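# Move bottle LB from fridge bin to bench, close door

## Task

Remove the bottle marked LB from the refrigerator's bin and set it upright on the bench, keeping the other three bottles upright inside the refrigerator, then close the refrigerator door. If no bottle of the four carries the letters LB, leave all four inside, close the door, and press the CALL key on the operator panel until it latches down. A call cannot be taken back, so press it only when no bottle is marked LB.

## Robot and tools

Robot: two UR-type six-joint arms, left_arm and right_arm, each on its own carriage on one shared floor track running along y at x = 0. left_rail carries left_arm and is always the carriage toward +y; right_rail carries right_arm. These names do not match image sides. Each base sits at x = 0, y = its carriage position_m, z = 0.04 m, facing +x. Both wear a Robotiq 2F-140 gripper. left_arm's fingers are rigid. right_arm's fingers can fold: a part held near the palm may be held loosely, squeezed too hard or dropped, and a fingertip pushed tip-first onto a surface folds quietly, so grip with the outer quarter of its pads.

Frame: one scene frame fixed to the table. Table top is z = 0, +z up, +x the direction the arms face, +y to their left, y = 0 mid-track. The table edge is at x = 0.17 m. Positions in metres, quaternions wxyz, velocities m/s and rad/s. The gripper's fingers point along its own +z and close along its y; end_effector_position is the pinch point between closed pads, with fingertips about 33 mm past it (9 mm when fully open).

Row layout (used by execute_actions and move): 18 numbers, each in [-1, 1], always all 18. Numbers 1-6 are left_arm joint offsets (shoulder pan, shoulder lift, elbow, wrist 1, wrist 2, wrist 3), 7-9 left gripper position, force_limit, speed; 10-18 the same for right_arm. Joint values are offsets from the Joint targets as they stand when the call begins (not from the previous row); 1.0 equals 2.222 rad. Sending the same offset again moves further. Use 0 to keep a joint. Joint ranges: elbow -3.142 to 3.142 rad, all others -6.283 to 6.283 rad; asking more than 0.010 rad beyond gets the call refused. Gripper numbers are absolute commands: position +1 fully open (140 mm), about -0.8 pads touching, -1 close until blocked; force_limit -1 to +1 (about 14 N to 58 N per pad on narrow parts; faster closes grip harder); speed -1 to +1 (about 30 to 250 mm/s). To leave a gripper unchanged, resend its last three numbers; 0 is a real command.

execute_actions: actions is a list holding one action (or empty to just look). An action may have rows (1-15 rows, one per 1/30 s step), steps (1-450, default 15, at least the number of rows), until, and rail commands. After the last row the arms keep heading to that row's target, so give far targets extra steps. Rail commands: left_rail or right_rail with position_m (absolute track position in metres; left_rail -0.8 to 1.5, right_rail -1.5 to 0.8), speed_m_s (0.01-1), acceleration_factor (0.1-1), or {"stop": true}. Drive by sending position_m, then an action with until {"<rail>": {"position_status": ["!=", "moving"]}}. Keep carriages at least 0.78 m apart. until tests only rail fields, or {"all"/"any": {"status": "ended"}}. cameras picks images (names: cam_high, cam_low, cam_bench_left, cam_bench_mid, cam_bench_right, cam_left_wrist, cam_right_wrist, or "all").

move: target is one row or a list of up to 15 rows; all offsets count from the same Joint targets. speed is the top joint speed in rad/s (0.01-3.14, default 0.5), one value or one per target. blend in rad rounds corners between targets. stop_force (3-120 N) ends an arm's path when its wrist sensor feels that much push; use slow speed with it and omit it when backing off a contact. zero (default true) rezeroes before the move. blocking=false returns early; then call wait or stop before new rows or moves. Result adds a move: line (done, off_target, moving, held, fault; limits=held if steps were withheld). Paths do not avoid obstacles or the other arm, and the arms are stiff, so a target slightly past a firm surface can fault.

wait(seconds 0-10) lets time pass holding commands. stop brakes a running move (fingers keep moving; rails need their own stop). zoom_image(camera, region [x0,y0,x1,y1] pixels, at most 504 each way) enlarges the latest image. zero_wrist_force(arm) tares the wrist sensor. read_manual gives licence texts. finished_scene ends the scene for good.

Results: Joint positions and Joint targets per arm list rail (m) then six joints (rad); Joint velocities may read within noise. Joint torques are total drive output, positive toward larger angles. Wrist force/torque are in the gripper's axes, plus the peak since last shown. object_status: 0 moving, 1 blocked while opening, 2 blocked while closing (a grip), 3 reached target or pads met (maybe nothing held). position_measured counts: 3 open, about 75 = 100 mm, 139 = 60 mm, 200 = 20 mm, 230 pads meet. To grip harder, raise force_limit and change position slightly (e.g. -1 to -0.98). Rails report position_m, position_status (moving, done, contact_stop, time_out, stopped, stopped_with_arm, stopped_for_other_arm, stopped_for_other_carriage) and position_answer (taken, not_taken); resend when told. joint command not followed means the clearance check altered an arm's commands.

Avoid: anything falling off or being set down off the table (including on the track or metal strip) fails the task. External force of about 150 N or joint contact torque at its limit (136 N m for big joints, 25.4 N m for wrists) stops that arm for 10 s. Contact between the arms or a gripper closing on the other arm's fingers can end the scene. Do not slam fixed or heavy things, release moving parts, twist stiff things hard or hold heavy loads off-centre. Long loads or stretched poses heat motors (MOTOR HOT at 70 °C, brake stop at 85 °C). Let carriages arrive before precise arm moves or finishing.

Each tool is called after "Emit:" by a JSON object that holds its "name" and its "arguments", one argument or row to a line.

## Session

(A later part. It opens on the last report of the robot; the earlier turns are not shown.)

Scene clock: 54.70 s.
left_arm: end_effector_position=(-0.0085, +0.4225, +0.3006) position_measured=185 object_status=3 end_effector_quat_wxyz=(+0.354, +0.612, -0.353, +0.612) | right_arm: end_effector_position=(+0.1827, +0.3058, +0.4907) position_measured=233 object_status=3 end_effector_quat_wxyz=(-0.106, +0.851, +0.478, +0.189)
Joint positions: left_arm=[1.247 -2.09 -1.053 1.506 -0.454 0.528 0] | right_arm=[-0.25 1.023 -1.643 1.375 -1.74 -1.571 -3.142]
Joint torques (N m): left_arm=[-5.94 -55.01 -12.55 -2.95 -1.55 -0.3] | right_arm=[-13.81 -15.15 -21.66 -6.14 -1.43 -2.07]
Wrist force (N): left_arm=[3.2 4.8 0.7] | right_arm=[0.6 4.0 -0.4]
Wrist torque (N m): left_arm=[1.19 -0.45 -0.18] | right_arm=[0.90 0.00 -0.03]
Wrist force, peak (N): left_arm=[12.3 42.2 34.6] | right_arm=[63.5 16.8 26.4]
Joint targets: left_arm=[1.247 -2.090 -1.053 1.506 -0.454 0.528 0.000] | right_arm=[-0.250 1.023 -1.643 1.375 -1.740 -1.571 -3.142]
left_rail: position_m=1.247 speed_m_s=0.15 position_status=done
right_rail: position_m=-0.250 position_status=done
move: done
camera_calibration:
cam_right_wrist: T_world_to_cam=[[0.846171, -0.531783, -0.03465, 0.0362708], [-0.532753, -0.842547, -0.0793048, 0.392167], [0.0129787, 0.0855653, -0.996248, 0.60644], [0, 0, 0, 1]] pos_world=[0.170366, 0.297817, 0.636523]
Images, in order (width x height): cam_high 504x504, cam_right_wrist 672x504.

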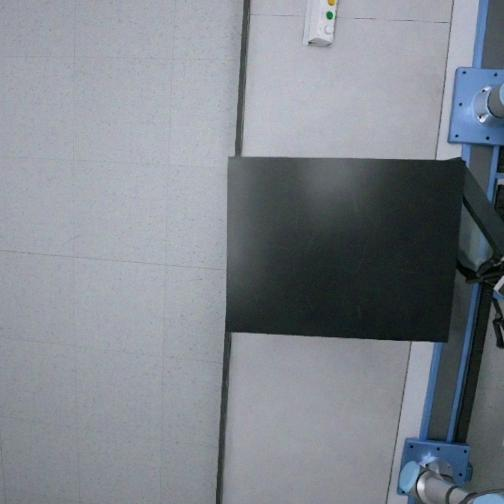

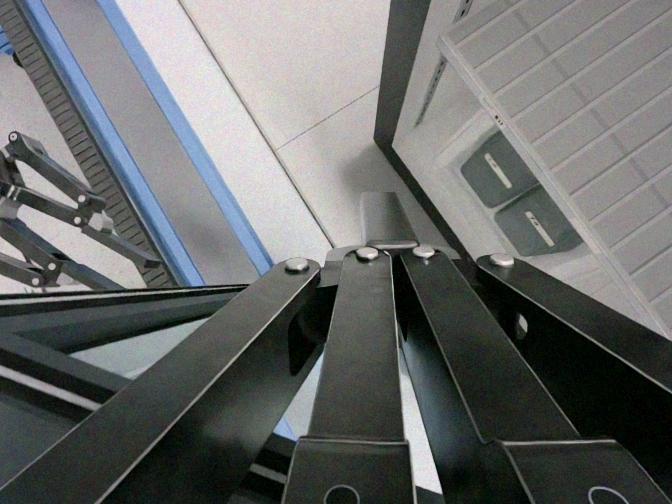

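Emit:
{"name": "execute_actions", "arguments": {
  "actions": [
    {"left_rail":{"position_m":1.45,"speed_m_s":0.5},"steps":150,"until":{"left_rail":{"position_status":["!=","moving"]}}}
  ]
}}

Emit:
{"name": "move", "arguments": {
  "target": [
    [0,0,0,0,0,0,-0.443,1,0,0.0283,-0.1077,0.0847,0.0230,0,0,-1,1,0],
    [0,0,0,0,0,0,-0.443,1,0,0.0512,-0.1902,0.1298,0.0604,0,0,-1,1,0],
    [0,0,0,0,0,0,-0.443,1,0,0.0524,-0.2257,0.1438,0.0819,0,0,-1,1,0]
  ],
  "speed": 0.25,
  "blend": 0.05,
  "stop_force": 60,
  "cameras": ["cam_right_wrist","cam_high","cam_left_wrist","cam_bench_mid"]
}}

Scene clock: 56.40 s.
left_arm: end_effector_position=(-0.0085, +0.6255, +0.3006) position_measured=185 object_status=3 end_effector_quat_wxyz=(+0.354, +0.612, -0.353, +0.612) | right_arm: end_effector_position=(+0.1828, +0.3058, +0.4906) position_measured=233 object_status=3 end_effector_quat_wxyz=(-0.106, +0.851, +0.478, +0.189)
Joint positions: left_arm=[1.45 -2.09 -1.053 1.506 -0.454 0.528 0] | right_arm=[-0.25 1.023 -1.643 1.375 -1.74 -1.571 -3.142]
Joint torques (N m): left_arm=[-3.03 -49.07 -18.56 -0.35 -0.12 -0.6] | right_arm=[-5.19 -22.58 -23.91 -1.13 1.94 -2.28]
Wrist force (N): left_arm=[3.1 4.8 0.8] | right_arm=[0.6 4.5 0.4]
Wrist torque (N m): left_arm=[1.19 -0.43 -0.18] | right_arm=[0.97 0.02 -0.03]
Wrist force, peak (N): left_arm=[3.4 5.5 1.9] | right_arm=[6.7 4.9 1.3]
Joint targets: left_arm=[1.450 -2.090 -1.053 1.506 -0.454 0.528 0.000] | right_arm=[-0.250 1.023 -1.643 1.375 -1.740 -1.571 -3.142]
Tool commands: left_gripper/position=-0.443 left_gripper/force_limit=+1.0 left_gripper/speed=+0.0 right_gripper/position=-1.0 right_gripper/force_limit=+1.0 right_gripper/speed=+0.0
left_rail: position_m=1.450 speed_m_s=0.50 position_status=done
right_rail: position_m=-0.250 position_status=done

Scene clock: 59.40 s.
left_arm: end_effector_position=(-0.0085, +0.6255, +0.3006) position_measured=185 object_status=3 end_effector_quat_wxyz=(+0.354, +0.612, -0.353, +0.612) | right_arm: end_effector_position=(+0.0229, +0.1187, +0.4905) position_measured=233 object_status=3 end_effector_quat_wxyz=(-0.117, +0.822, +0.527, +0.183)
Joint positions: left_arm=[1.45 -2.09 -1.053 1.506 -0.454 0.528 0] | right_arm=[-0.25 1.14 -2.144 1.694 -1.558 -1.571 -3.142]
Joint torques (N m): left_arm=[1.15 -33.41 -32.31 -0.31 0.65 -0.45] | right_arm=[13.59 -7.12 -16.95 -1.22 1.37 -2.14]
Wrist force (N): left_arm=[3.2 5.0 0.6] | right_arm=[0.1 4.1 0.4]
Wrist torque (N m): left_arm=[1.23 -0.45 -0.19] | right_arm=[0.92 0.10 -0.03]
Wrist force, peak (N): left_arm=[3.4 5.0 0.9] | right_arm=[8.8 3.9 1.6]
Joint targets: left_arm=[1.450 -2.090 -1.053 1.506 -0.454 0.528 0.000] | right_arm=[-0.250 1.140 -2.144 1.694 -1.558 -1.571 -3.142]
left_rail: position_m=1.450 speed_m_s=0.50 position_status=done
right_rail: position_m=-0.250 position_status=done
move: done; blend cut to 0.0394 rad at target 2
camera_calibration:
cam_left_wrist: T_world_to_cam=[[-0.868909, -0.490607, 0.0655946, 0.285957], [-0.229898, 0.282658, -0.931263, 0.0998159], [0.438344, -0.824263, -0.358393, 0.772591], [0, 0, 0, 1]] pos_world=[-0.0672424, 0.748897, 0.351089]
cam_right_wrist: T_world_to_cam=[[0.902174, -0.429983, -0.0345872, 0.0585728], [-0.431361, -0.898693, -0.0792311, 0.153784], [0.00298468, 0.0863998, -0.996256, 0.624451], [0, 0, 0, 1]] pos_world=[0.0116296, 0.109437, 0.636323]
Images, in order (width x height): cam_high 504x504, cam_bench_mid 504x504, cam_left_wrist 672x504, cam_right_wrist 672x504.

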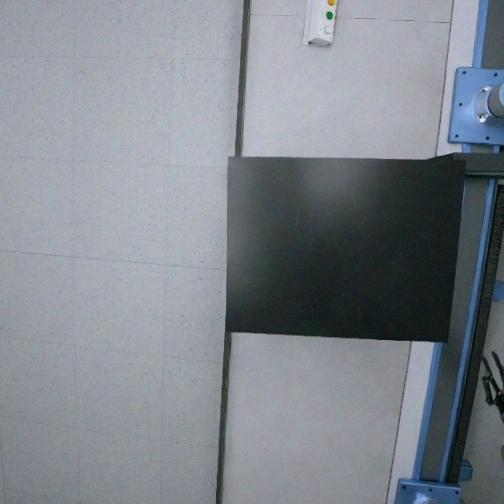

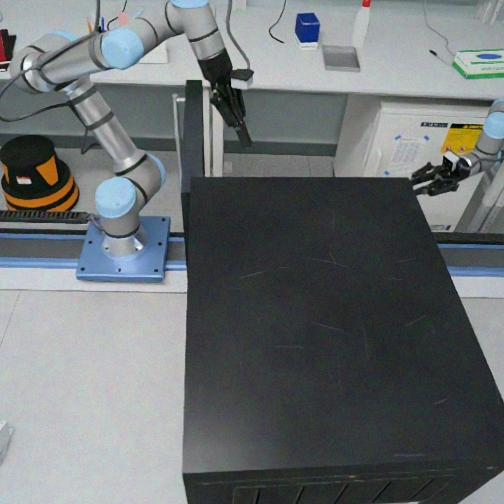

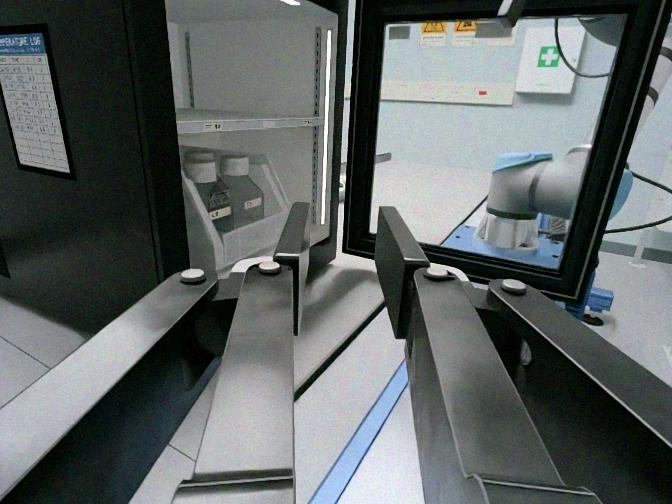

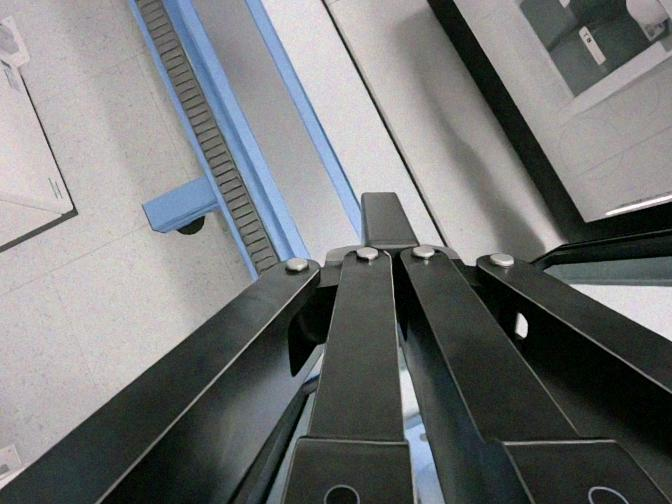

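Emit:
{"name": "move", "arguments": {
  "target": [-0.0134,0.0378,-0.0099,-0.0275,-0.4847,0,0,1,0,0,0,0,0,0,0,-1,1,0],
  "speed": 0.8
}}

Emit:
{"name": "execute_actions", "arguments": {
  "actions": [
    {"left_rail":{"position_m":0.884,"speed_m_s":0.5},"steps":150,"until":{"left_rail":{"position_status":["!=","moving"]}}}
  ],
  "cameras": ["cam_left_wrist","cam_bench_mid"]
}}

Scene clock: 62.77 s.
left_arm: end_effector_position=(+0.1209, +0.8839, +0.2599) position_measured=129 object_status=3 end_effector_quat_wxyz=(+0.000, +0.707, +0.000, +0.707) | right_arm: end_effector_position=(+0.0229, +0.1188, +0.4905) position_measured=233 object_status=3 end_effector_quat_wxyz=(-0.117, +0.822, +0.527, +0.183)
Joint positions: left_arm=[1.45 -2.12 -0.969 1.484 -0.515 -0.549 0] | right_arm=[-0.25 1.14 -2.144 1.694 -1.558 -1.571 -3.142]
Joint torques (N m): left_arm=[-5.98 -30.21 -29.93 -0.27 -1.71 -0.91] | right_arm=[13.77 -6.87 -16.43 -1.26 0.67 -2.08]
Wrist force (N): left_arm=[3.3 5.1 0.8] | right_arm=[0.6 4.2 0.0]
Wrist torque (N m): left_arm=[1.30 -0.46 -0.19] | right_arm=[0.94 0.00 -0.02]
Wrist force, peak (N): left_arm=[3.3 5.8 0.9] | right_arm=[0.6 4.4 0.1]
Joint targets: left_arm=[1.450 -2.120 -0.969 1.484 -0.515 -0.549 0.000] | right_arm=[-0.250 1.140 -2.144 1.694 -1.558 -1.571 -3.142]
left_rail: position_m=1.450 speed_m_s=0.50 position_status=done
right_rail: position_m=-0.250 position_status=done
move: done

Scene clock: 65.00 s.
left_arm: end_effector_position=(+0.1209, +0.3179, +0.2599) position_measured=129 object_status=3 end_effector_quat_wxyz=(+0.000, +0.707, +0.000, +0.707) | right_arm: end_effector_position=(+0.0229, +0.1188, +0.4905) position_measured=233 object_status=3 end_effector_quat_wxyz=(-0.117, +0.822, +0.527, +0.183)
Joint positions: left_arm=[0.884 -2.12 -0.969 1.484 -0.515 -0.549 0] | right_arm=[-0.25 1.14 -2.144 1.694 -1.558 -1.571 -3.142]
Joint torques (N m): left_arm=[1.64 -36.47 -23.48 1.15 -0.02 -0.86] | right_arm=[13.99 -7.18 -17.56 -1.43 0.5 -1.94]
Wrist force (N): left_arm=[3.2 4.9 0.7] | right_arm=[0.4 4.3 -0.3]
Wrist torque (N m): left_arm=[1.24 -0.44 -0.19] | right_arm=[0.96 0.04 -0.02]
Wrist force, peak (N): left_arm=[3.2 6.2 0.5] | right_arm=[0.3 4.6 0.1]
Joint targets: left_arm=[0.884 -2.120 -0.969 1.484 -0.515 -0.549 0.000] | right_arm=[-0.250 1.140 -2.144 1.694 -1.558 -1.571 -3.142]
Tool commands: left_gripper/position=+0.0 left_gripper/force_limit=+1.0 left_gripper/speed=+0.0 right_gripper/position=-1.0 right_gripper/force_limit=+1.0 right_gripper/speed=+0.0
left_rail: position_m=0.884 speed_m_s=0.50 position_status=done
right_rail: position_m=-0.250 position_status=done
camera_calibration:
cam_left_wrist: T_world_to_cam=[[-0.00954556, -0.997853, 0.0647994, 0.307729], [-0.360502, -0.0570104, -0.931015, 0.302305], [0.93271, -0.0322473, -0.359183, 0.136375], [0, 0, 0, 1]] pos_world=[-0.0152793, 0.3287, 0.310493]
Images, in order (width x height): cam_bench_mid 504x504, cam_left_wrist 672x504.

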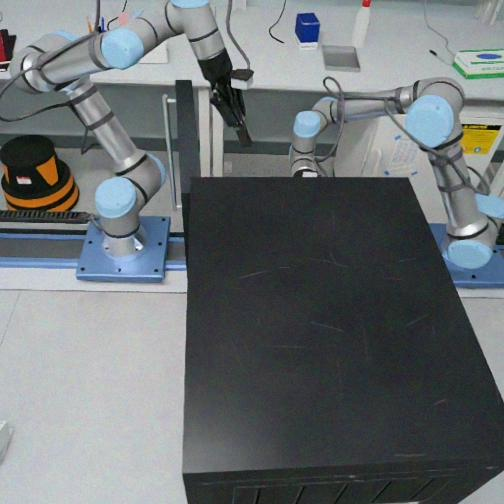

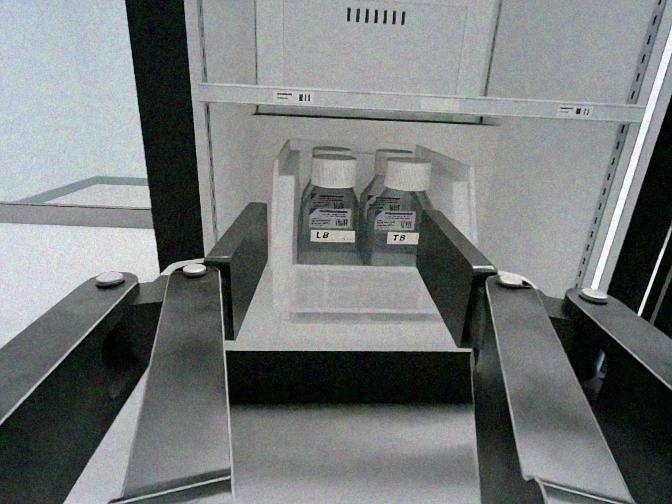

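Emit:
{"name": "zoom_image", "arguments": {
  "camera": "cam_left_wrist",
  "region": [250, 70, 490, 360]
}}

Scaled by 1.738 from the camera's 672x504 image, which has a finer 960x720 frame.

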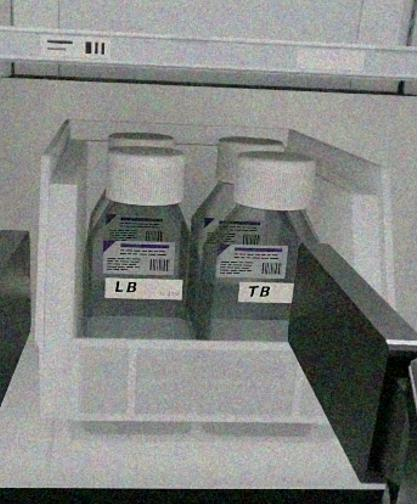

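Emit:
{"name": "execute_actions", "arguments": {
  "actions": [],
  "cameras": ["cam_left_wrist","cam_low","cam_bench_mid"]
}}

Emit:
{"name": "zoom_image", "arguments": {
  "camera": "cam_left_wrist",
  "region": [180, 100, 520, 440]
}}

Scene clock: 72.30 s.
left_arm: end_effector_position=(+0.1209, +0.3179, +0.2599) position_measured=129 object_status=3 end_effector_quat_wxyz=(+0.000, +0.707, +0.000, +0.707) | right_arm: end_effector_position=(+0.0229, +0.1188, +0.4905) position_measured=233 object_status=3 end_effector_quat_wxyz=(-0.117, +0.822, +0.527, +0.183)
Joint positions: left_arm=[0.884 -2.12 -0.969 1.484 -0.515 -0.549 0] | right_arm=[-0.25 1.14 -2.144 1.694 -1.558 -1.571 -3.142]
Joint velocities: within noise
Joint torques (N m): left_arm=[2.21 -51.96 -11.17 2.1 0.91 -1.27] | right_arm=[12.56 -4.29 -17.5 -1.64 -0.79 -1.9]
Wrist force (N): left_arm=[3.0 5.2 0.6] | right_arm=[0.5 4.1 -0.1]
Wrist torque (N m): left_arm=[1.30 -0.41 -0.19] | right_arm=[0.92 0.02 -0.02]
Wrist force, peak (N): left_arm=[3.3 5.4 0.8] | right_arm=[0.5 4.6 -0.1]
Joint targets: left_arm=[0.884 -2.120 -0.969 1.484 -0.515 -0.549 0.000] | right_arm=[-0.250 1.140 -2.144 1.694 -1.558 -1.571 -3.142]
Tool commands: left_gripper/position=+0.0 left_gripper/force_limit=+1.0 left_gripper/speed=+0.0 right_gripper/position=-1.0 right_gripper/force_limit=+1.0 right_gripper/speed=+0.0
left_rail: position_m=0.884 speed_m_s=0.50 position_status=done
right_rail: position_m=-0.250 position_status=done
camera_calibration:
cam_left_wrist: T_world_to_cam=[[-0.00954556, -0.997853, 0.0647994, 0.307729], [-0.360502, -0.0570104, -0.931015, 0.302305], [0.93271, -0.0322473, -0.359183, 0.136375], [0, 0, 0, 1]] pos_world=[-0.0152793, 0.3287, 0.310493]
Images, in order (width x height): cam_low 504x504, cam_bench_mid 504x504, cam_left_wrist 672x504.

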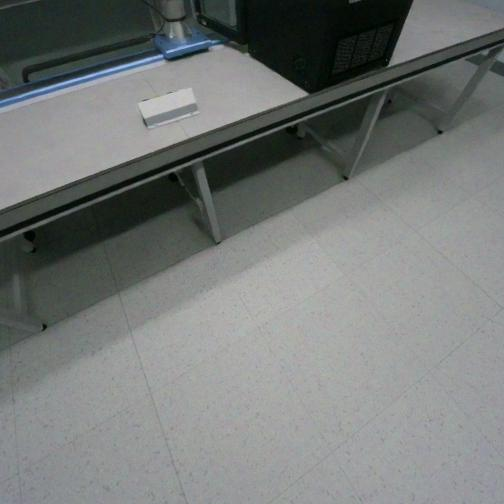

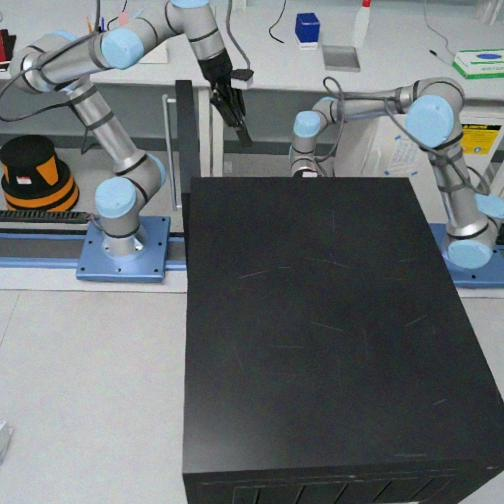

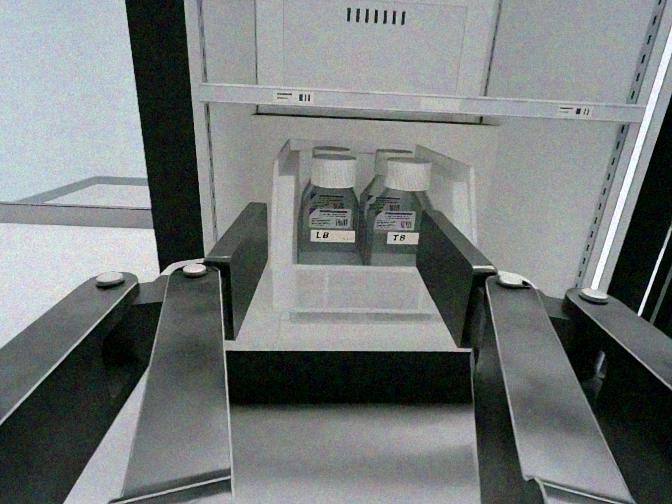

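Scaled by 1.482 from the camera's 672x504 image, which has a finer 960x720 frame.

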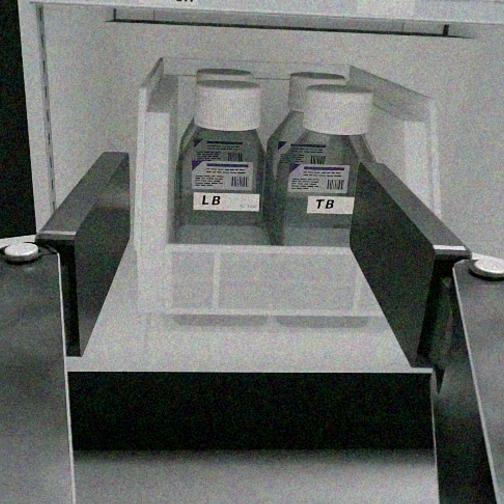

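Emit:
{"name": "zoom_image", "arguments": {
  "camera": "cam_left_wrist",
  "region": [250, 120, 410, 240]
}}

Emit:
{"name": "zoom_image", "arguments": {
  "camera": "cam_left_wrist",
  "region": [250, 120, 330, 180]
}}

Scaled by 3.150 from the camera's 672x504 image, which has a finer 960x720 frame.

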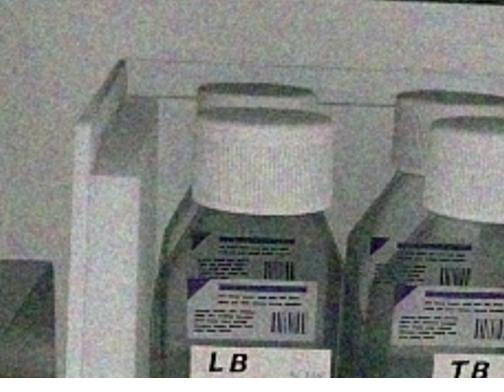

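Scaled by 6.300 from the camera's 672x504 image, which has a finer 960x720 frame.

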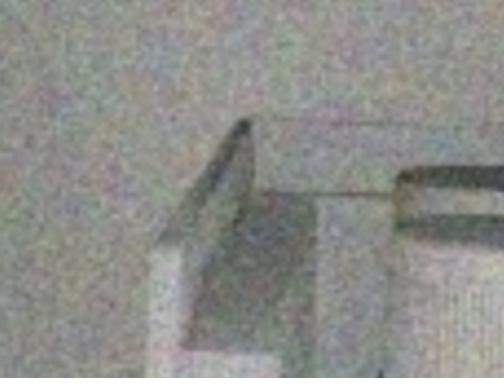

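Emit:
{"name": "execute_actions", "arguments": {
  "actions": [
    {"left_rail":{"position_m":1.13},"steps":120,"until":{"left_rail":{"position_status":["!=","moving"]}}}
  ]
}}

Emit:
{"name": "move", "arguments": {
  "target": [0.14877,0.02128,-0.12043,-0.60780,0.07426,0.70694,-0.102,1,0,0,0,0,0,0,0,-1,1,0],
  "speed": 0.9,
  "cameras": ["cam_left_wrist","cam_bench_mid"]
}}

Scene clock: 78.47 s.
left_arm: end_effector_position=(+0.1209, +0.5639, +0.2599) position_measured=129 object_status=3 end_effector_quat_wxyz=(+0.000, +0.707, +0.000, +0.707) | right_arm: end_effector_position=(+0.0229, +0.1188, +0.4905) position_measured=233 object_status=3 end_effector_quat_wxyz=(-0.117, +0.822, +0.527, +0.183)
Joint positions: left_arm=[1.13 -2.12 -0.969 1.484 -0.515 -0.549 0] | right_arm=[-0.25 1.14 -2.144 1.694 -1.558 -1.571 -3.142]
Joint torques (N m): left_arm=[1.17 -53.12 -13.38 2.1 0.73 -1.58] | right_arm=[12.34 -2.16 -17.34 -1.52 -0.89 -1.83]
Wrist force (N): left_arm=[3.2 5.2 0.6] | right_arm=[0.4 3.9 0.1]
Wrist torque (N m): left_arm=[1.29 -0.45 -0.19] | right_arm=[0.86 0.06 -0.02]
Wrist force, peak (N): left_arm=[2.9 6.3 0.8] | right_arm=[0.3 4.6 0.3]
Joint targets: left_arm=[1.130 -2.120 -0.969 1.484 -0.515 -0.549 0.000] | right_arm=[-0.250 1.140 -2.144 1.694 -1.558 -1.571 -3.142]
Tool commands: left_gripper/position=+0.0 left_gripper/force_limit=+1.0 left_gripper/speed=+0.0 right_gripper/position=-1.0 right_gripper/force_limit=+1.0 right_gripper/speed=+0.0
left_rail: position_m=1.130 speed_m_s=0.50 position_status=done
right_rail: position_m=-0.250 position_status=done

Scene clock: 80.87 s.
left_arm: end_effector_position=(+0.2527, +0.3239, +0.3106) position_measured=142 object_status=3 end_effector_quat_wxyz=(+0.061, +0.824, -0.090, +0.556) | right_arm: end_effector_position=(+0.0229, +0.1188, +0.4905) position_measured=233 object_status=3 end_effector_quat_wxyz=(-0.117, +0.822, +0.527, +0.183)
Joint positions: left_arm=[1.13 -1.79 -0.922 1.216 -1.866 -0.384 1.57] | right_arm=[-0.25 1.14 -2.144 1.694 -1.558 -1.571 -3.142]
Joint torques (N m): left_arm=[5.01 -37.43 -36.42 -4.6 3.71 2.66] | right_arm=[12.21 -2.45 -17.24 -1.64 -1.1 -1.86]
Wrist force (N): left_arm=[3.1 4.5 0.6] | right_arm=[0.2 4.1 0.0]
Wrist torque (N m): left_arm=[1.05 -0.53 -0.22] | right_arm=[0.91 0.10 -0.03]
Wrist force, peak (N): left_arm=[4.6 4.9 1.0] | right_arm=[0.5 4.6 0.0]
Joint targets: left_arm=[1.130 -1.790 -0.922 1.216 -1.866 -0.384 1.570] | right_arm=[-0.250 1.140 -2.144 1.694 -1.558 -1.571 -3.142]
left_rail: position_m=1.130 speed_m_s=0.50 position_status=done
right_rail: position_m=-0.250 position_status=done
move: done
camera_calibration:
cam_left_wrist: T_world_to_cam=[[-0.201483, -0.977425, 0.0635984, 0.353976], [-0.679136, 0.0926163, -0.728146, 0.366429], [0.705818, -0.189901, -0.682465, 0.240659], [0, 0, 0, 1]] pos_world=[0.150314, 0.357749, 0.408543]
Images, in order (width x height): cam_bench_mid 504x504, cam_left_wrist 672x504.

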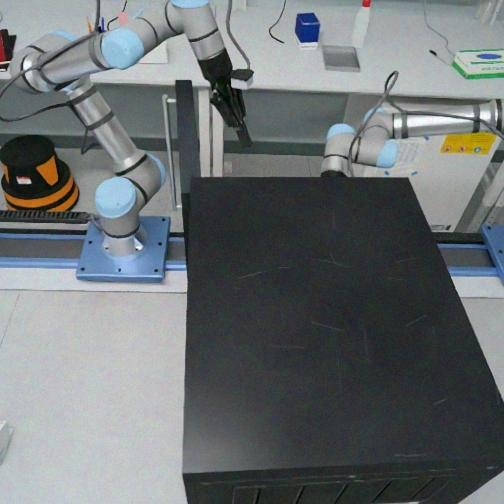

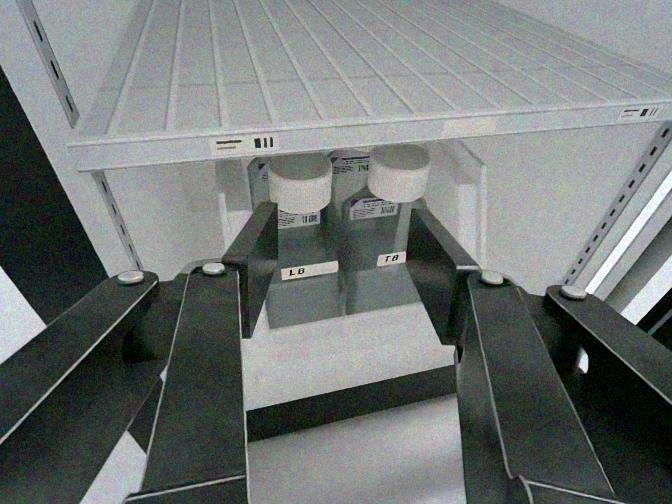

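Emit:
{"name": "zoom_image", "arguments": {
  "camera": "cam_left_wrist",
  "region": [200, 130, 500, 430]
}}

Scaled by 1.680 from the camera's 672x504 image, which has a finer 960x720 frame.

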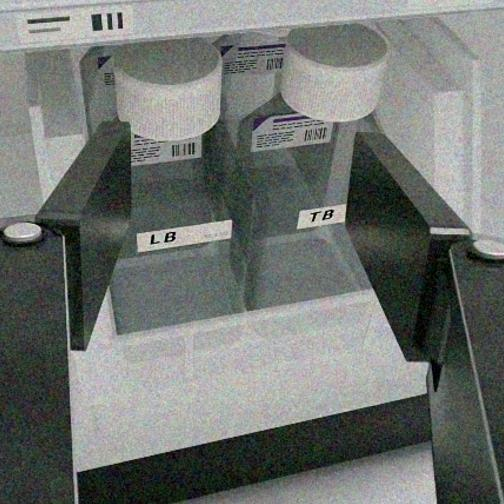

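Emit:
{"name": "execute_actions", "arguments": {
  "actions": [
    {"left_rail":{"position_m":1.1315},"steps":30,"until":{"left_rail":{"position_status":["!=","moving"]}}}
  ]
}}

Emit:
{"name": "move", "arguments": {
  "target": [
    [0.04426,0.04507,-0.04137,-0.00316,0,0,-0.102,1,0,0,0,0,0,0,0,-1,1,0],
    [0.06573,0.07081,-0.06953,-0.00074,0,0,-0.102,1,0,0,0,0,0,0,0,-1,1,0]
  ],
  "blend": [0.02,0],
  "speed": 0.25,
  "stop_force": 15,
  "cameras": ["cam_left_wrist"]
}}

Emit:
{"name": "zoom_image", "arguments": {
  "camera": "cam_left_wrist",
  "region": [200, 130, 500, 430]
}}

Scene clock: 82.33 s.
left_arm: end_effector_position=(+0.2528, +0.3254, +0.3106) position_measured=142 object_status=3 end_effector_quat_wxyz=(+0.061, +0.824, -0.090, +0.556) | right_arm: end_effector_position=(+0.0229, +0.1188, +0.4905) position_measured=233 object_status=3 end_effector_quat_wxyz=(-0.117, +0.822, +0.527, +0.183)
Joint positions: left_arm=[1.131 -1.79 -0.922 1.216 -1.866 -0.384 1.57] | right_arm=[-0.25 1.14 -2.144 1.694 -1.558 -1.571 -3.142]
Joint torques (N m): left_arm=[5.54 -42.07 -34.43 -4.35 3.54 2.82] | right_arm=[12.74 -1.66 -17.7 -1.55 -0.88 -1.78]
Wrist force (N): left_arm=[3.2 4.3 0.7] | right_arm=[0.2 4.1 0.3]
Wrist torque (N m): left_arm=[1.01 -0.56 -0.22] | right_arm=[0.91 0.09 -0.03]
Wrist force, peak (N): left_arm=[3.2 5.7 0.7] | right_arm=[0.7 4.6 0.3]
Joint targets: left_arm=[1.131 -1.790 -0.922 1.216 -1.866 -0.384 1.570] | right_arm=[-0.250 1.140 -2.144 1.694 -1.558 -1.571 -3.142]
Tool commands: left_gripper/position=-0.102 left_gripper/force_limit=+1.0 left_gripper/speed=+0.0 right_gripper/position=-1.0 right_gripper/force_limit=+1.0 right_gripper/speed=+0.0
left_rail: position_m=1.131 speed_m_s=0.50 position_status=done
right_rail: position_m=-0.250 position_status=done

Scene clock: 84.07 s.
left_arm: end_effector_position=(+0.3638, +0.3215, +0.2650) position_measured=142 object_status=3 end_effector_quat_wxyz=(+0.020, +0.829, -0.030, +0.559) | right_arm: end_effector_position=(+0.0229, +0.1188, +0.4905) position_measured=233 object_status=3 end_effector_quat_wxyz=(-0.117, +0.822, +0.527, +0.183)
Joint positions: left_arm=[1.132 -1.644 -0.764 1.062 -1.867 -0.384 1.57] | right_arm=[-0.25 1.14 -2.144 1.694 -1.558 -1.571 -3.142]
Joint torques (N m): left_arm=[5.02 -42.71 -34.34 -1.33 2.67 2.91] | right_arm=[11.47 -1.71 -17.69 -1.72 -0.89 -1.83]
Wrist force (N): left_arm=[3.2 4.6 0.6] | right_arm=[0.3 4.3 0.5]
Wrist torque (N m): left_arm=[1.07 -0.53 -0.17] | right_arm=[0.96 0.07 -0.02]
Wrist force, peak (N): left_arm=[3.2 4.9 1.9] | right_arm=[0.6 4.5 0.2]
Joint targets: left_arm=[1.131 -1.644 -0.764 1.062 -1.867 -0.384 1.570] | right_arm=[-0.250 1.140 -2.144 1.694 -1.558 -1.571 -3.142]
left_rail: position_m=1.132 position_m_goal=1.131 speed_m_s=0.50 position_status=done
right_rail: position_m=-0.250 position_status=done
move: done
camera_calibration:
cam_left_wrist: T_world_to_cam=[[-0.0570645, -0.996415, 0.0624538, 0.330745], [-0.685288, -0.00639892, -0.728244, 0.442957], [0.726033, -0.0843557, -0.682467, 0.0894129], [0, 0, 0, 1]] pos_world=[0.25751, 0.339936, 0.362946]
Images, in order (width x height): cam_left_wrist 672x504.

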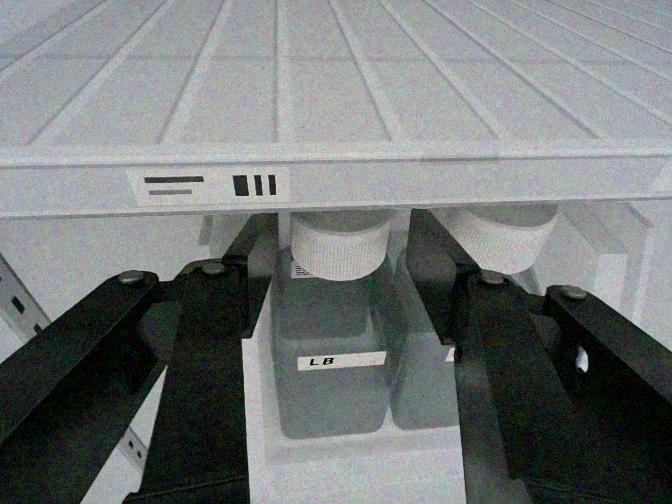

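Scaled by 1.680 from the camera's 672x504 image, which has a finer 960x720 frame.

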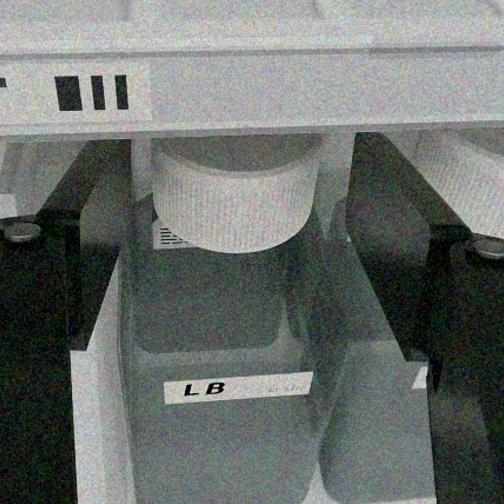

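Emit:
{"name": "move", "arguments": {
  "target": [0.01314,0.01882,-0.01856,-0.00106,0,0,-0.102,1,0,0,0,0,0,0,0,-1,1,0],
  "speed": 0.1,
  "stop_force": 10,
  "cameras": ["cam_left_wrist"]
}}

Emit:
{"name": "zoom_image", "arguments": {
  "camera": "cam_left_wrist",
  "region": [200, 130, 500, 430]
}}

Scene clock: 86.30 s.
left_arm: end_effector_position=(+0.3867, +0.3203, +0.2519) position_measured=142 object_status=3 end_effector_quat_wxyz=(+0.013, +0.829, -0.018, +0.559) | right_arm: end_effector_position=(+0.0229, +0.1188, +0.4905) position_measured=233 object_status=3 end_effector_quat_wxyz=(-0.117, +0.822, +0.527, +0.183)
Joint positions: left_arm=[1.131 -1.614 -0.722 1.02 -1.87 -0.384 1.57] | right_arm=[-0.25 1.14 -2.144 1.694 -1.558 -1.571 -3.142]
Joint torques (N m): left_arm=[5.41 -45.2 -36.27 -4.6 1.81 2.98] | right_arm=[12.45 -1.15 -17.95 -1.81 -0.73 -1.79]
Wrist force (N): left_arm=[3.1 4.4 0.8] | right_arm=[0.1 4.1 0.3]
Wrist torque (N m): left_arm=[1.05 -0.51 -0.19] | right_arm=[0.92 0.13 -0.02]
Wrist force, peak (N): left_arm=[3.5 4.7 0.6] | right_arm=[0.6 4.7 0.1]
Joint targets: left_arm=[1.131 -1.614 -0.722 1.020 -1.870 -0.384 1.570] | right_arm=[-0.250 1.140 -2.144 1.694 -1.558 -1.571 -3.142]
left_rail: position_m=1.131 speed_m_s=0.50 position_status=done
right_rail: position_m=-0.250 position_status=done
move: done
camera_calibration:
cam_left_wrist: T_world_to_cam=[[-0.0279459, -0.997542, 0.0642503, 0.320369], [-0.684881, -0.0277109, -0.728128, 0.455741], [0.728119, -0.0643519, -0.682423, 0.0563973], [0, 0, 0, 1]] pos_world=[0.280017, 0.33584, 0.349741]
Images, in order (width x height): cam_left_wrist 672x504.

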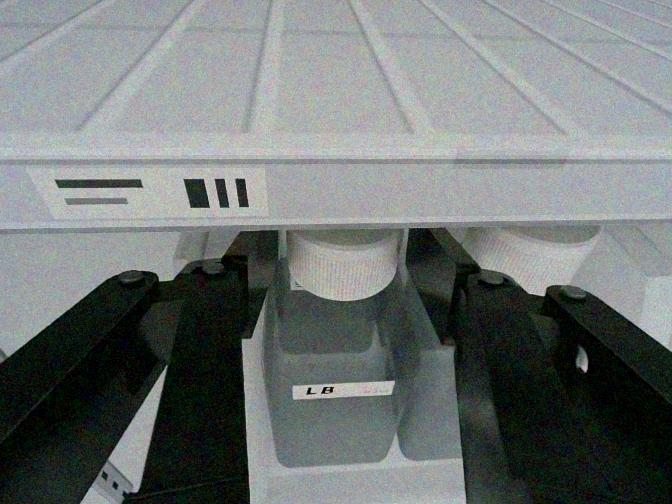

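Scaled by 1.680 from the camera's 672x504 image, which has a finer 960x720 frame.

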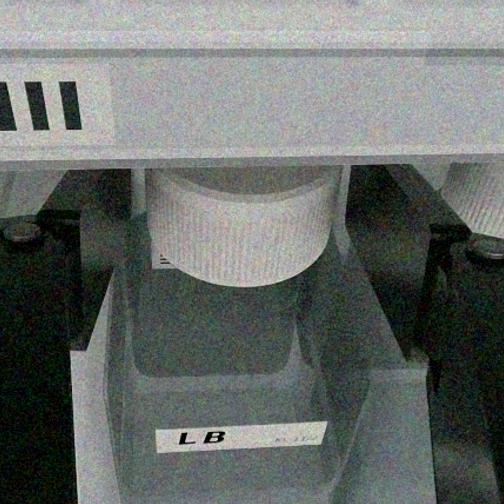

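Emit:
{"name": "move", "arguments": {
  "target": [0,0,0,0,0,0,-1,1,-1,0,0,0,0,0,0,-1,1,0],
  "cameras": ["cam_left_wrist"]
}}

Scene clock: 87.60 s.
left_arm: end_effector_position=(+0.3867, +0.3203, +0.2519) position_measured=162 object_status=0 end_effector_quat_wxyz=(+0.013, +0.829, -0.018, +0.559) | right_arm: end_effector_position=(+0.0229, +0.1188, +0.4905) position_measured=233 object_status=3 end_effector_quat_wxyz=(-0.117, +0.822, +0.527, +0.183)
Joint positions: left_arm=[1.131 -1.614 -0.722 1.02 -1.87 -0.384 1.57] | right_arm=[-0.25 1.14 -2.144 1.694 -1.558 -1.571 -3.142]
Joint torques (N m): left_arm=[5.29 -44.87 -33.97 -4.45 1.75 2.92] | right_arm=[11.85 -0.74 -17.21 -1.88 -0.79 -1.7]
Wrist force (N): left_arm=[6.4 2.9 -2.7] | right_arm=[0.4 4.1 0.1]
Wrist torque (N m): left_arm=[1.07 -0.53 -0.17] | right_arm=[0.91 0.05 -0.03]
Wrist force, peak (N): left_arm=[7.1 2.9 -3.1] | right_arm=[0.4 4.4 -0.1]
Joint targets: left_arm=[1.131 -1.614 -0.722 1.020 -1.870 -0.384 1.570] | right_arm=[-0.250 1.140 -2.144 1.694 -1.558 -1.571 -3.142]
left_rail: position_m=1.131 speed_m_s=0.50 position_status=done
right_rail: position_m=-0.250 position_status=done
move: done
camera_calibration:
cam_left_wrist: T_world_to_cam=[[-0.0279459, -0.997542, 0.0642503, 0.320369], [-0.684881, -0.0277109, -0.728128, 0.455741], [0.728119, -0.0643519, -0.682423, 0.0563973], [0, 0, 0, 1]] pos_world=[0.280017, 0.33584, 0.349741]
Images, in order (width x height): cam_left_wrist 672x504.

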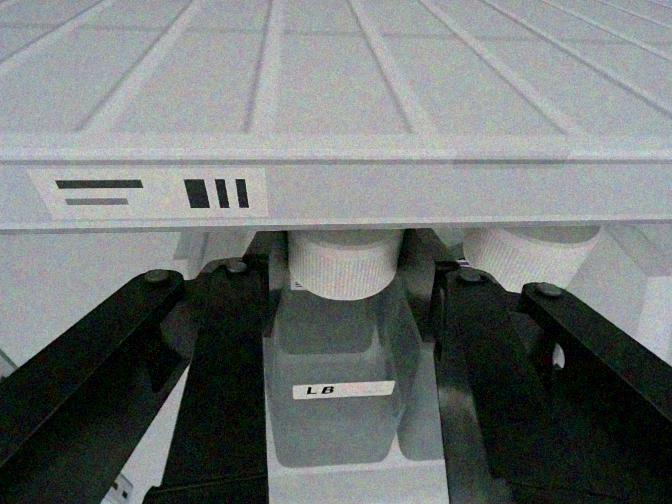

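Emit:
{"name": "wait", "arguments": {
  "seconds": 0.8
}}

Scene clock: 88.43 s.
left_arm: end_effector_position=(+0.3867, +0.3203, +0.2519) position_measured=162 object_status=2 end_effector_quat_wxyz=(+0.013, +0.829, -0.018, +0.559) | right_arm: end_effector_position=(+0.0229, +0.1188, +0.4905) position_measured=233 object_status=3 end_effector_quat_wxyz=(-0.117, +0.822, +0.527, +0.183)
Joint positions: left_arm=[1.131 -1.614 -0.722 1.02 -1.87 -0.384 1.57] | right_arm=[-0.25 1.14 -2.144 1.694 -1.558 -1.571 -3.142]
Joint torques (N m): left_arm=[3.69 -45.19 -30.96 -3.75 1.76 2.76] | right_arm=[12.31 0.07 -17.09 -1.81 -1.06 -1.75]
Wrist force (N): left_arm=[6.9 3.2 -3.0] | right_arm=[0.1 4.2 0.1]
Wrist torque (N m): left_arm=[1.12 -0.52 -0.17] | right_arm=[0.94 0.13 -0.02]
Wrist force, peak (N): left_arm=[7.3 3.1 -3.0] | right_arm=[0.4 4.4 0.2]
Joint targets: left_arm=[1.131 -1.614 -0.722 1.020 -1.870 -0.384 1.570] | right_arm=[-0.250 1.140 -2.144 1.694 -1.558 -1.571 -3.142]
Tool commands: left_gripper/position=-1.0 left_gripper/force_limit=+1.0 left_gripper/speed=-1.0 right_gripper/position=-1.0 right_gripper/force_limit=+1.0 right_gripper/speed=+0.0
left_rail: position_m=1.131 speed_m_s=0.50 position_status=done
right_rail: position_m=-0.250 position_status=done
wait: 0.80 s

Emit:
{"name": "move", "arguments": {
  "target": [
    [-0.00023,-0.00099,-0.00327,0.00480,0,0,-1,1,-1,0,0,0,0,0,0,-1,1,0],
    [-0.02516,-0.00707,0.06339,-0.05578,0.07856,0.00036,-1,1,-1,0,0,0,0,0,0,-1,1,0]
  ],
  "speed": [0.05,0.15],
  "blend": [0.01,0],
  "stop_force": 30,
  "cameras": ["cam_left_wrist"]
}}

Scene clock: 91.80 s.
left_arm: end_effector_position=(+0.3588, +0.3202, +0.2627) position_measured=162 object_status=2 end_effector_quat_wxyz=(+0.031, +0.776, -0.039, +0.628) | right_arm: end_effector_position=(+0.0229, +0.1188, +0.4905) position_measured=233 object_status=3 end_effector_quat_wxyz=(-0.117, +0.822, +0.527, +0.183)
Joint positions: left_arm=[1.131 -1.67 -0.738 1.161 -1.994 -0.21 1.571] | right_arm=[-0.25 1.14 -2.144 1.694 -1.558 -1.571 -3.142]
Joint torques (N m): left_arm=[-5.75 -71.12 -16.18 -5.08 5.04 2.98] | right_arm=[11.28 0.24 -17.75 -1.86 -1.05 -1.73]
Wrist force (N): left_arm=[-0.5 4.7 1.0] | right_arm=[0.2 4.2 0.5]
Wrist torque (N m): left_arm=[1.12 -0.59 -0.18] | right_arm=[0.92 0.09 -0.02]
Wrist force, peak (N): left_arm=[7.4 2.8 -3.0] | right_arm=[0.3 4.5 0.4]
Joint targets: left_arm=[1.131 -1.670 -0.738 1.161 -1.994 -0.210 1.571] | right_arm=[-0.250 1.140 -2.144 1.694 -1.558 -1.571 -3.142]
left_rail: position_m=1.131 speed_m_s=0.50 position_status=done
right_rail: position_m=-0.250 position_status=done
move: done; blend cut to 0.0053 rad at target 1
camera_calibration:
cam_left_wrist: T_world_to_cam=[[-0.0949919, -0.993418, 0.0640086, 0.341505], [-0.549037, -0.00135303, -0.835797, 0.415627], [0.830383, -0.114537, -0.545295, 0.0274898], [0, 0, 0, 1]] pos_world=[0.237808, 0.342968, 0.340511]
Images, in order (width x height): cam_left_wrist 672x504.

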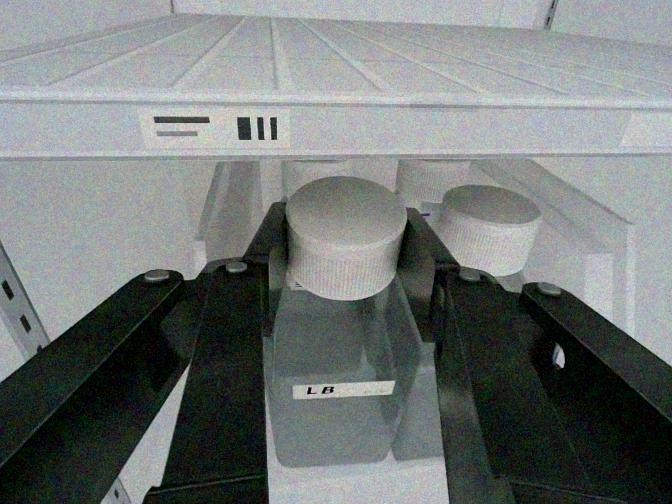

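Emit:
{"name": "move", "arguments": {
  "target": [-0.01970,0.01089,0.04255,-0.05335,0.07880,0,-1,1,-1,0,0,0,0,0,0,-1,1,0],
  "speed": 0.15,
  "stop_force": 30,
  "cameras": ["cam_left_wrist"]
}}

Scene clock: 94.10 s.
left_arm: end_effector_position=(+0.3316, +0.3189, +0.2677) position_measured=162 object_status=2 end_effector_quat_wxyz=(+0.049, +0.717, -0.052, +0.693) | right_arm: end_effector_position=(+0.0229, +0.1188, +0.4905) position_measured=233 object_status=3 end_effector_quat_wxyz=(-0.117, +0.822, +0.527, +0.183)
Joint positions: left_arm=[1.132 -1.714 -0.714 1.256 -2.112 -0.034 1.571] | right_arm=[-0.25 1.14 -2.144 1.694 -1.558 -1.571 -3.142]
Joint torques (N m): left_arm=[-6.91 -45.72 -17.12 -5.68 5.88 0.25] | right_arm=[11.25 1.48 -17.34 -1.98 -0.87 -1.7]
Wrist force (N): left_arm=[-1.4 1.2 0.2] | right_arm=[0.3 3.8 0.2]
Wrist torque (N m): left_arm=[1.51 -0.76 0.35] | right_arm=[0.84 0.08 -0.02]
Wrist force, peak (N): left_arm=[-0.2 4.7 1.5] | right_arm=[0.4 4.5 0.1]
Joint targets: left_arm=[1.131 -1.714 -0.714 1.256 -2.112 -0.034 1.571] | right_arm=[-0.250 1.140 -2.144 1.694 -1.558 -1.571 -3.142]
left_rail: position_m=1.132 position_m_goal=1.131 speed_m_s=0.50 position_status=done
right_rail: position_m=-0.250 position_status=done
move: done
camera_calibration:
cam_left_wrist: T_world_to_cam=[[-0.149491, -0.986722, 0.0634923, 0.353474], [-0.396122, 0.000930691, -0.918197, 0.375509], [0.905947, -0.162413, -0.391002, 0.00159271], [0, 0, 0, 1]] pos_world=[0.200146, 0.34869, 0.322972]
Images, in order (width x height): cam_left_wrist 672x504.

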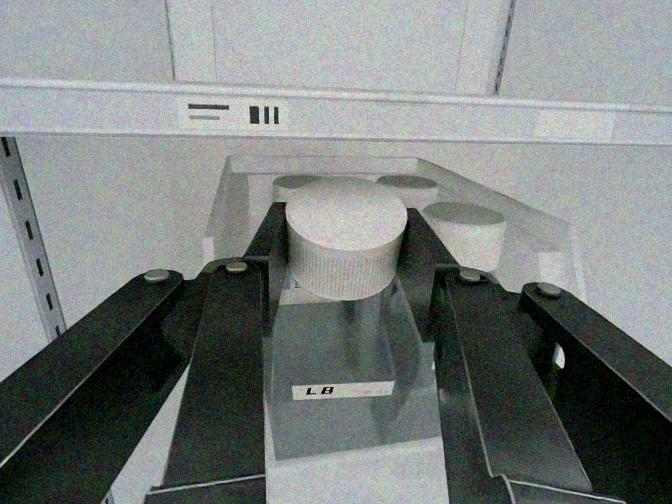

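Emit:
{"name": "move", "arguments": {
  "target": [
    [-0.01364,0.02332,0.02351,-0.04718,0.07858,0,-1,1,-1,0,0,0,0,0,0,-1,1,0],
    [-0.02095,0.06972,0.02383,-0.09390,0.17284,0,-1,1,-1,0,0,0,0,0,0,-1,1,0]
  ],
  "blend": [0.03,0],
  "speed": 0.2,
  "stop_force": 30,
  "cameras": ["cam_left_wrist","cam_bench_left"]
}}

Scene clock: 97.13 s.
left_arm: end_effector_position=(+0.2770, +0.3176, +0.2672) position_measured=162 object_status=2 end_effector_quat_wxyz=(+0.078, +0.571, -0.054, +0.816) | right_arm: end_effector_position=(+0.0229, +0.1188, +0.4905) position_measured=233 object_status=3 end_effector_quat_wxyz=(-0.117, +0.822, +0.527, +0.183)
Joint positions: left_arm=[1.132 -1.761 -0.559 1.309 -2.321 0.35 1.571] | right_arm=[-0.25 1.14 -2.144 1.694 -1.558 -1.571 -3.142]
Joint torques (N m): left_arm=[-10.34 -46.32 -12.41 -5.04 5.47 -2.21] | right_arm=[10.55 2.51 -17.55 -1.89 -1.09 -1.61]
Wrist force (N): left_arm=[-1.2 2.9 1.9] | right_arm=[0.5 4.0 0.1]
Wrist torque (N m): left_arm=[1.66 -0.48 0.22] | right_arm=[0.90 0.03 -0.02]
Wrist force, peak (N): left_arm=[-2.6 3.2 1.3] | right_arm=[0.7 4.6 0.2]
Joint targets: left_arm=[1.131 -1.761 -0.559 1.309 -2.321 0.350 1.571] | right_arm=[-0.250 1.140 -2.144 1.694 -1.558 -1.571 -3.142]
left_rail: position_m=1.132 position_m_goal=1.131 speed_m_s=0.50 position_status=done
right_rail: position_m=-0.250 position_status=done
move: done
camera_calibration:
cam_left_wrist: T_world_to_cam=[[-0.218339, -0.974208, 0.0569888, 0.360908], [-0.0299712, -0.0516759, -0.998214, 0.290091], [0.975413, -0.219657, -0.0179153, -0.0501316], [0, 0, 0, 1]] pos_world=[0.136394, 0.355578, 0.268107]
Images, in order (width x height): cam_bench_left 504x504, cam_left_wrist 672x504.

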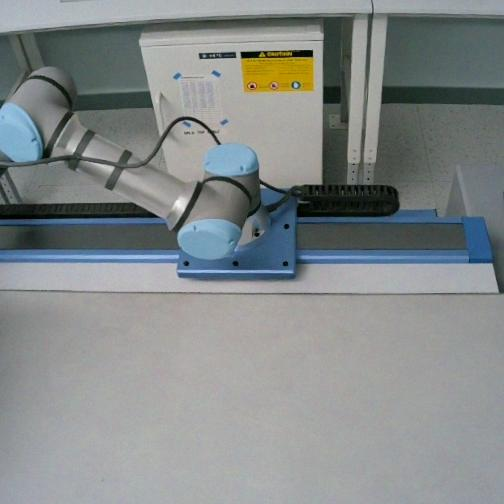

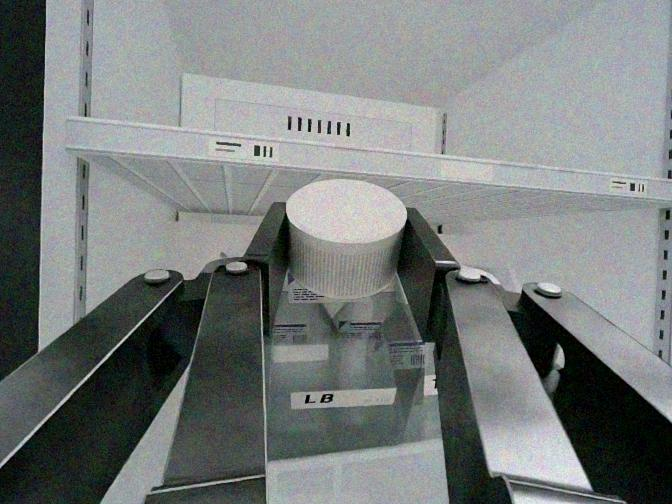

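Emit:
{"name": "move", "arguments": {
  "target": [
    [-0.01374,-0.02646,0.01817,0.00838,0,0,-1,1,-1,0,0,0,0,0,0,-1,1,0],
    [-0.05770,-0.05996,0.06320,-0.00315,0,0,-1,1,-1,0,0,0,0,0,0,-1,1,0],
    [-0.12727,-0.08925,0.12635,-0.03701,0,0,-1,1,-1,0,0,0,0,0,0,-1,1,0]
  ],
  "blend": [0.02,0.04,0],
  "speed": [0.1,0.2,0.25],
  "stop_force": 30,
  "cameras": ["cam_left_wrist","cam_bench_mid"]
}}

Scene clock: 100.73 s.
left_arm: end_effector_position=(+0.0728, +0.3389, +0.3110) position_measured=162 object_status=2 end_effector_quat_wxyz=(+0.192, +0.557, -0.134, +0.797) | right_arm: end_effector_position=(+0.0229, +0.1188, +0.4905) position_measured=233 object_status=3 end_effector_quat_wxyz=(-0.117, +0.822, +0.527, +0.183)
Joint positions: left_arm=[1.132 -2.043 -0.757 1.59 -2.403 0.35 1.571] | right_arm=[-0.25 1.14 -2.144 1.694 -1.558 -1.571 -3.142]
Joint torques (N m): left_arm=[-7.13 -64.48 -9.2 -4.87 2.27 -2.19] | right_arm=[11.14 2.36 -18.23 -2.12 -0.89 -1.6]
Wrist force (N): left_arm=[-0.4 4.1 -1.0] | right_arm=[0.3 4.1 0.1]
Wrist torque (N m): left_arm=[1.07 -0.60 -0.18] | right_arm=[0.92 0.07 -0.02]
Wrist force, peak (N): left_arm=[0.4 4.7 -3.3] | right_arm=[0.2 4.5 0.5]
Joint targets: left_arm=[1.131 -2.043 -0.757 1.590 -2.403 0.350 1.571] | right_arm=[-0.250 1.140 -2.144 1.694 -1.558 -1.571 -3.142]
left_rail: position_m=1.132 position_m_goal=1.131 speed_m_s=0.50 position_status=done
right_rail: position_m=-0.250 position_status=done
move: done
camera_calibration:
cam_left_wrist: T_world_to_cam=[[-0.481463, -0.874627, 0.0567612, 0.319992], [-0.0430892, -0.041063, -0.998227, 0.326149], [0.875407, -0.483055, -0.0179167, 0.251152], [0, 0, 0, 1]] pos_world=[-0.051743, 0.414586, 0.311908]
Images, in order (width x height): cam_bench_mid 504x504, cam_left_wrist 672x504.

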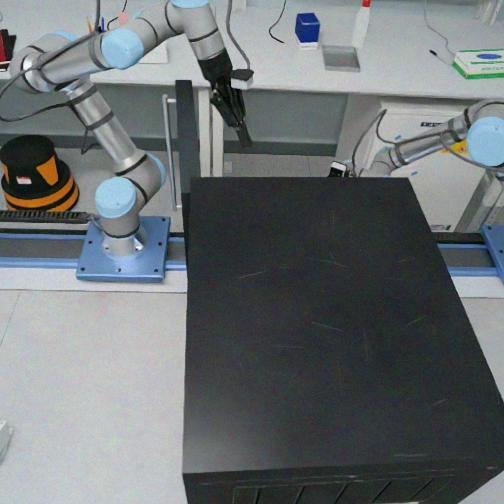

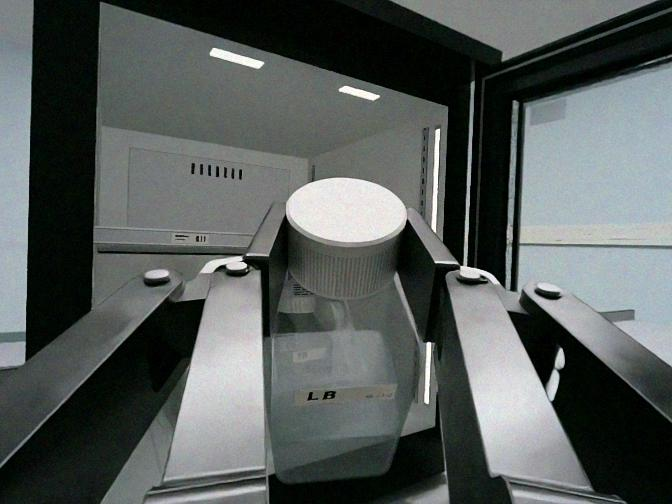

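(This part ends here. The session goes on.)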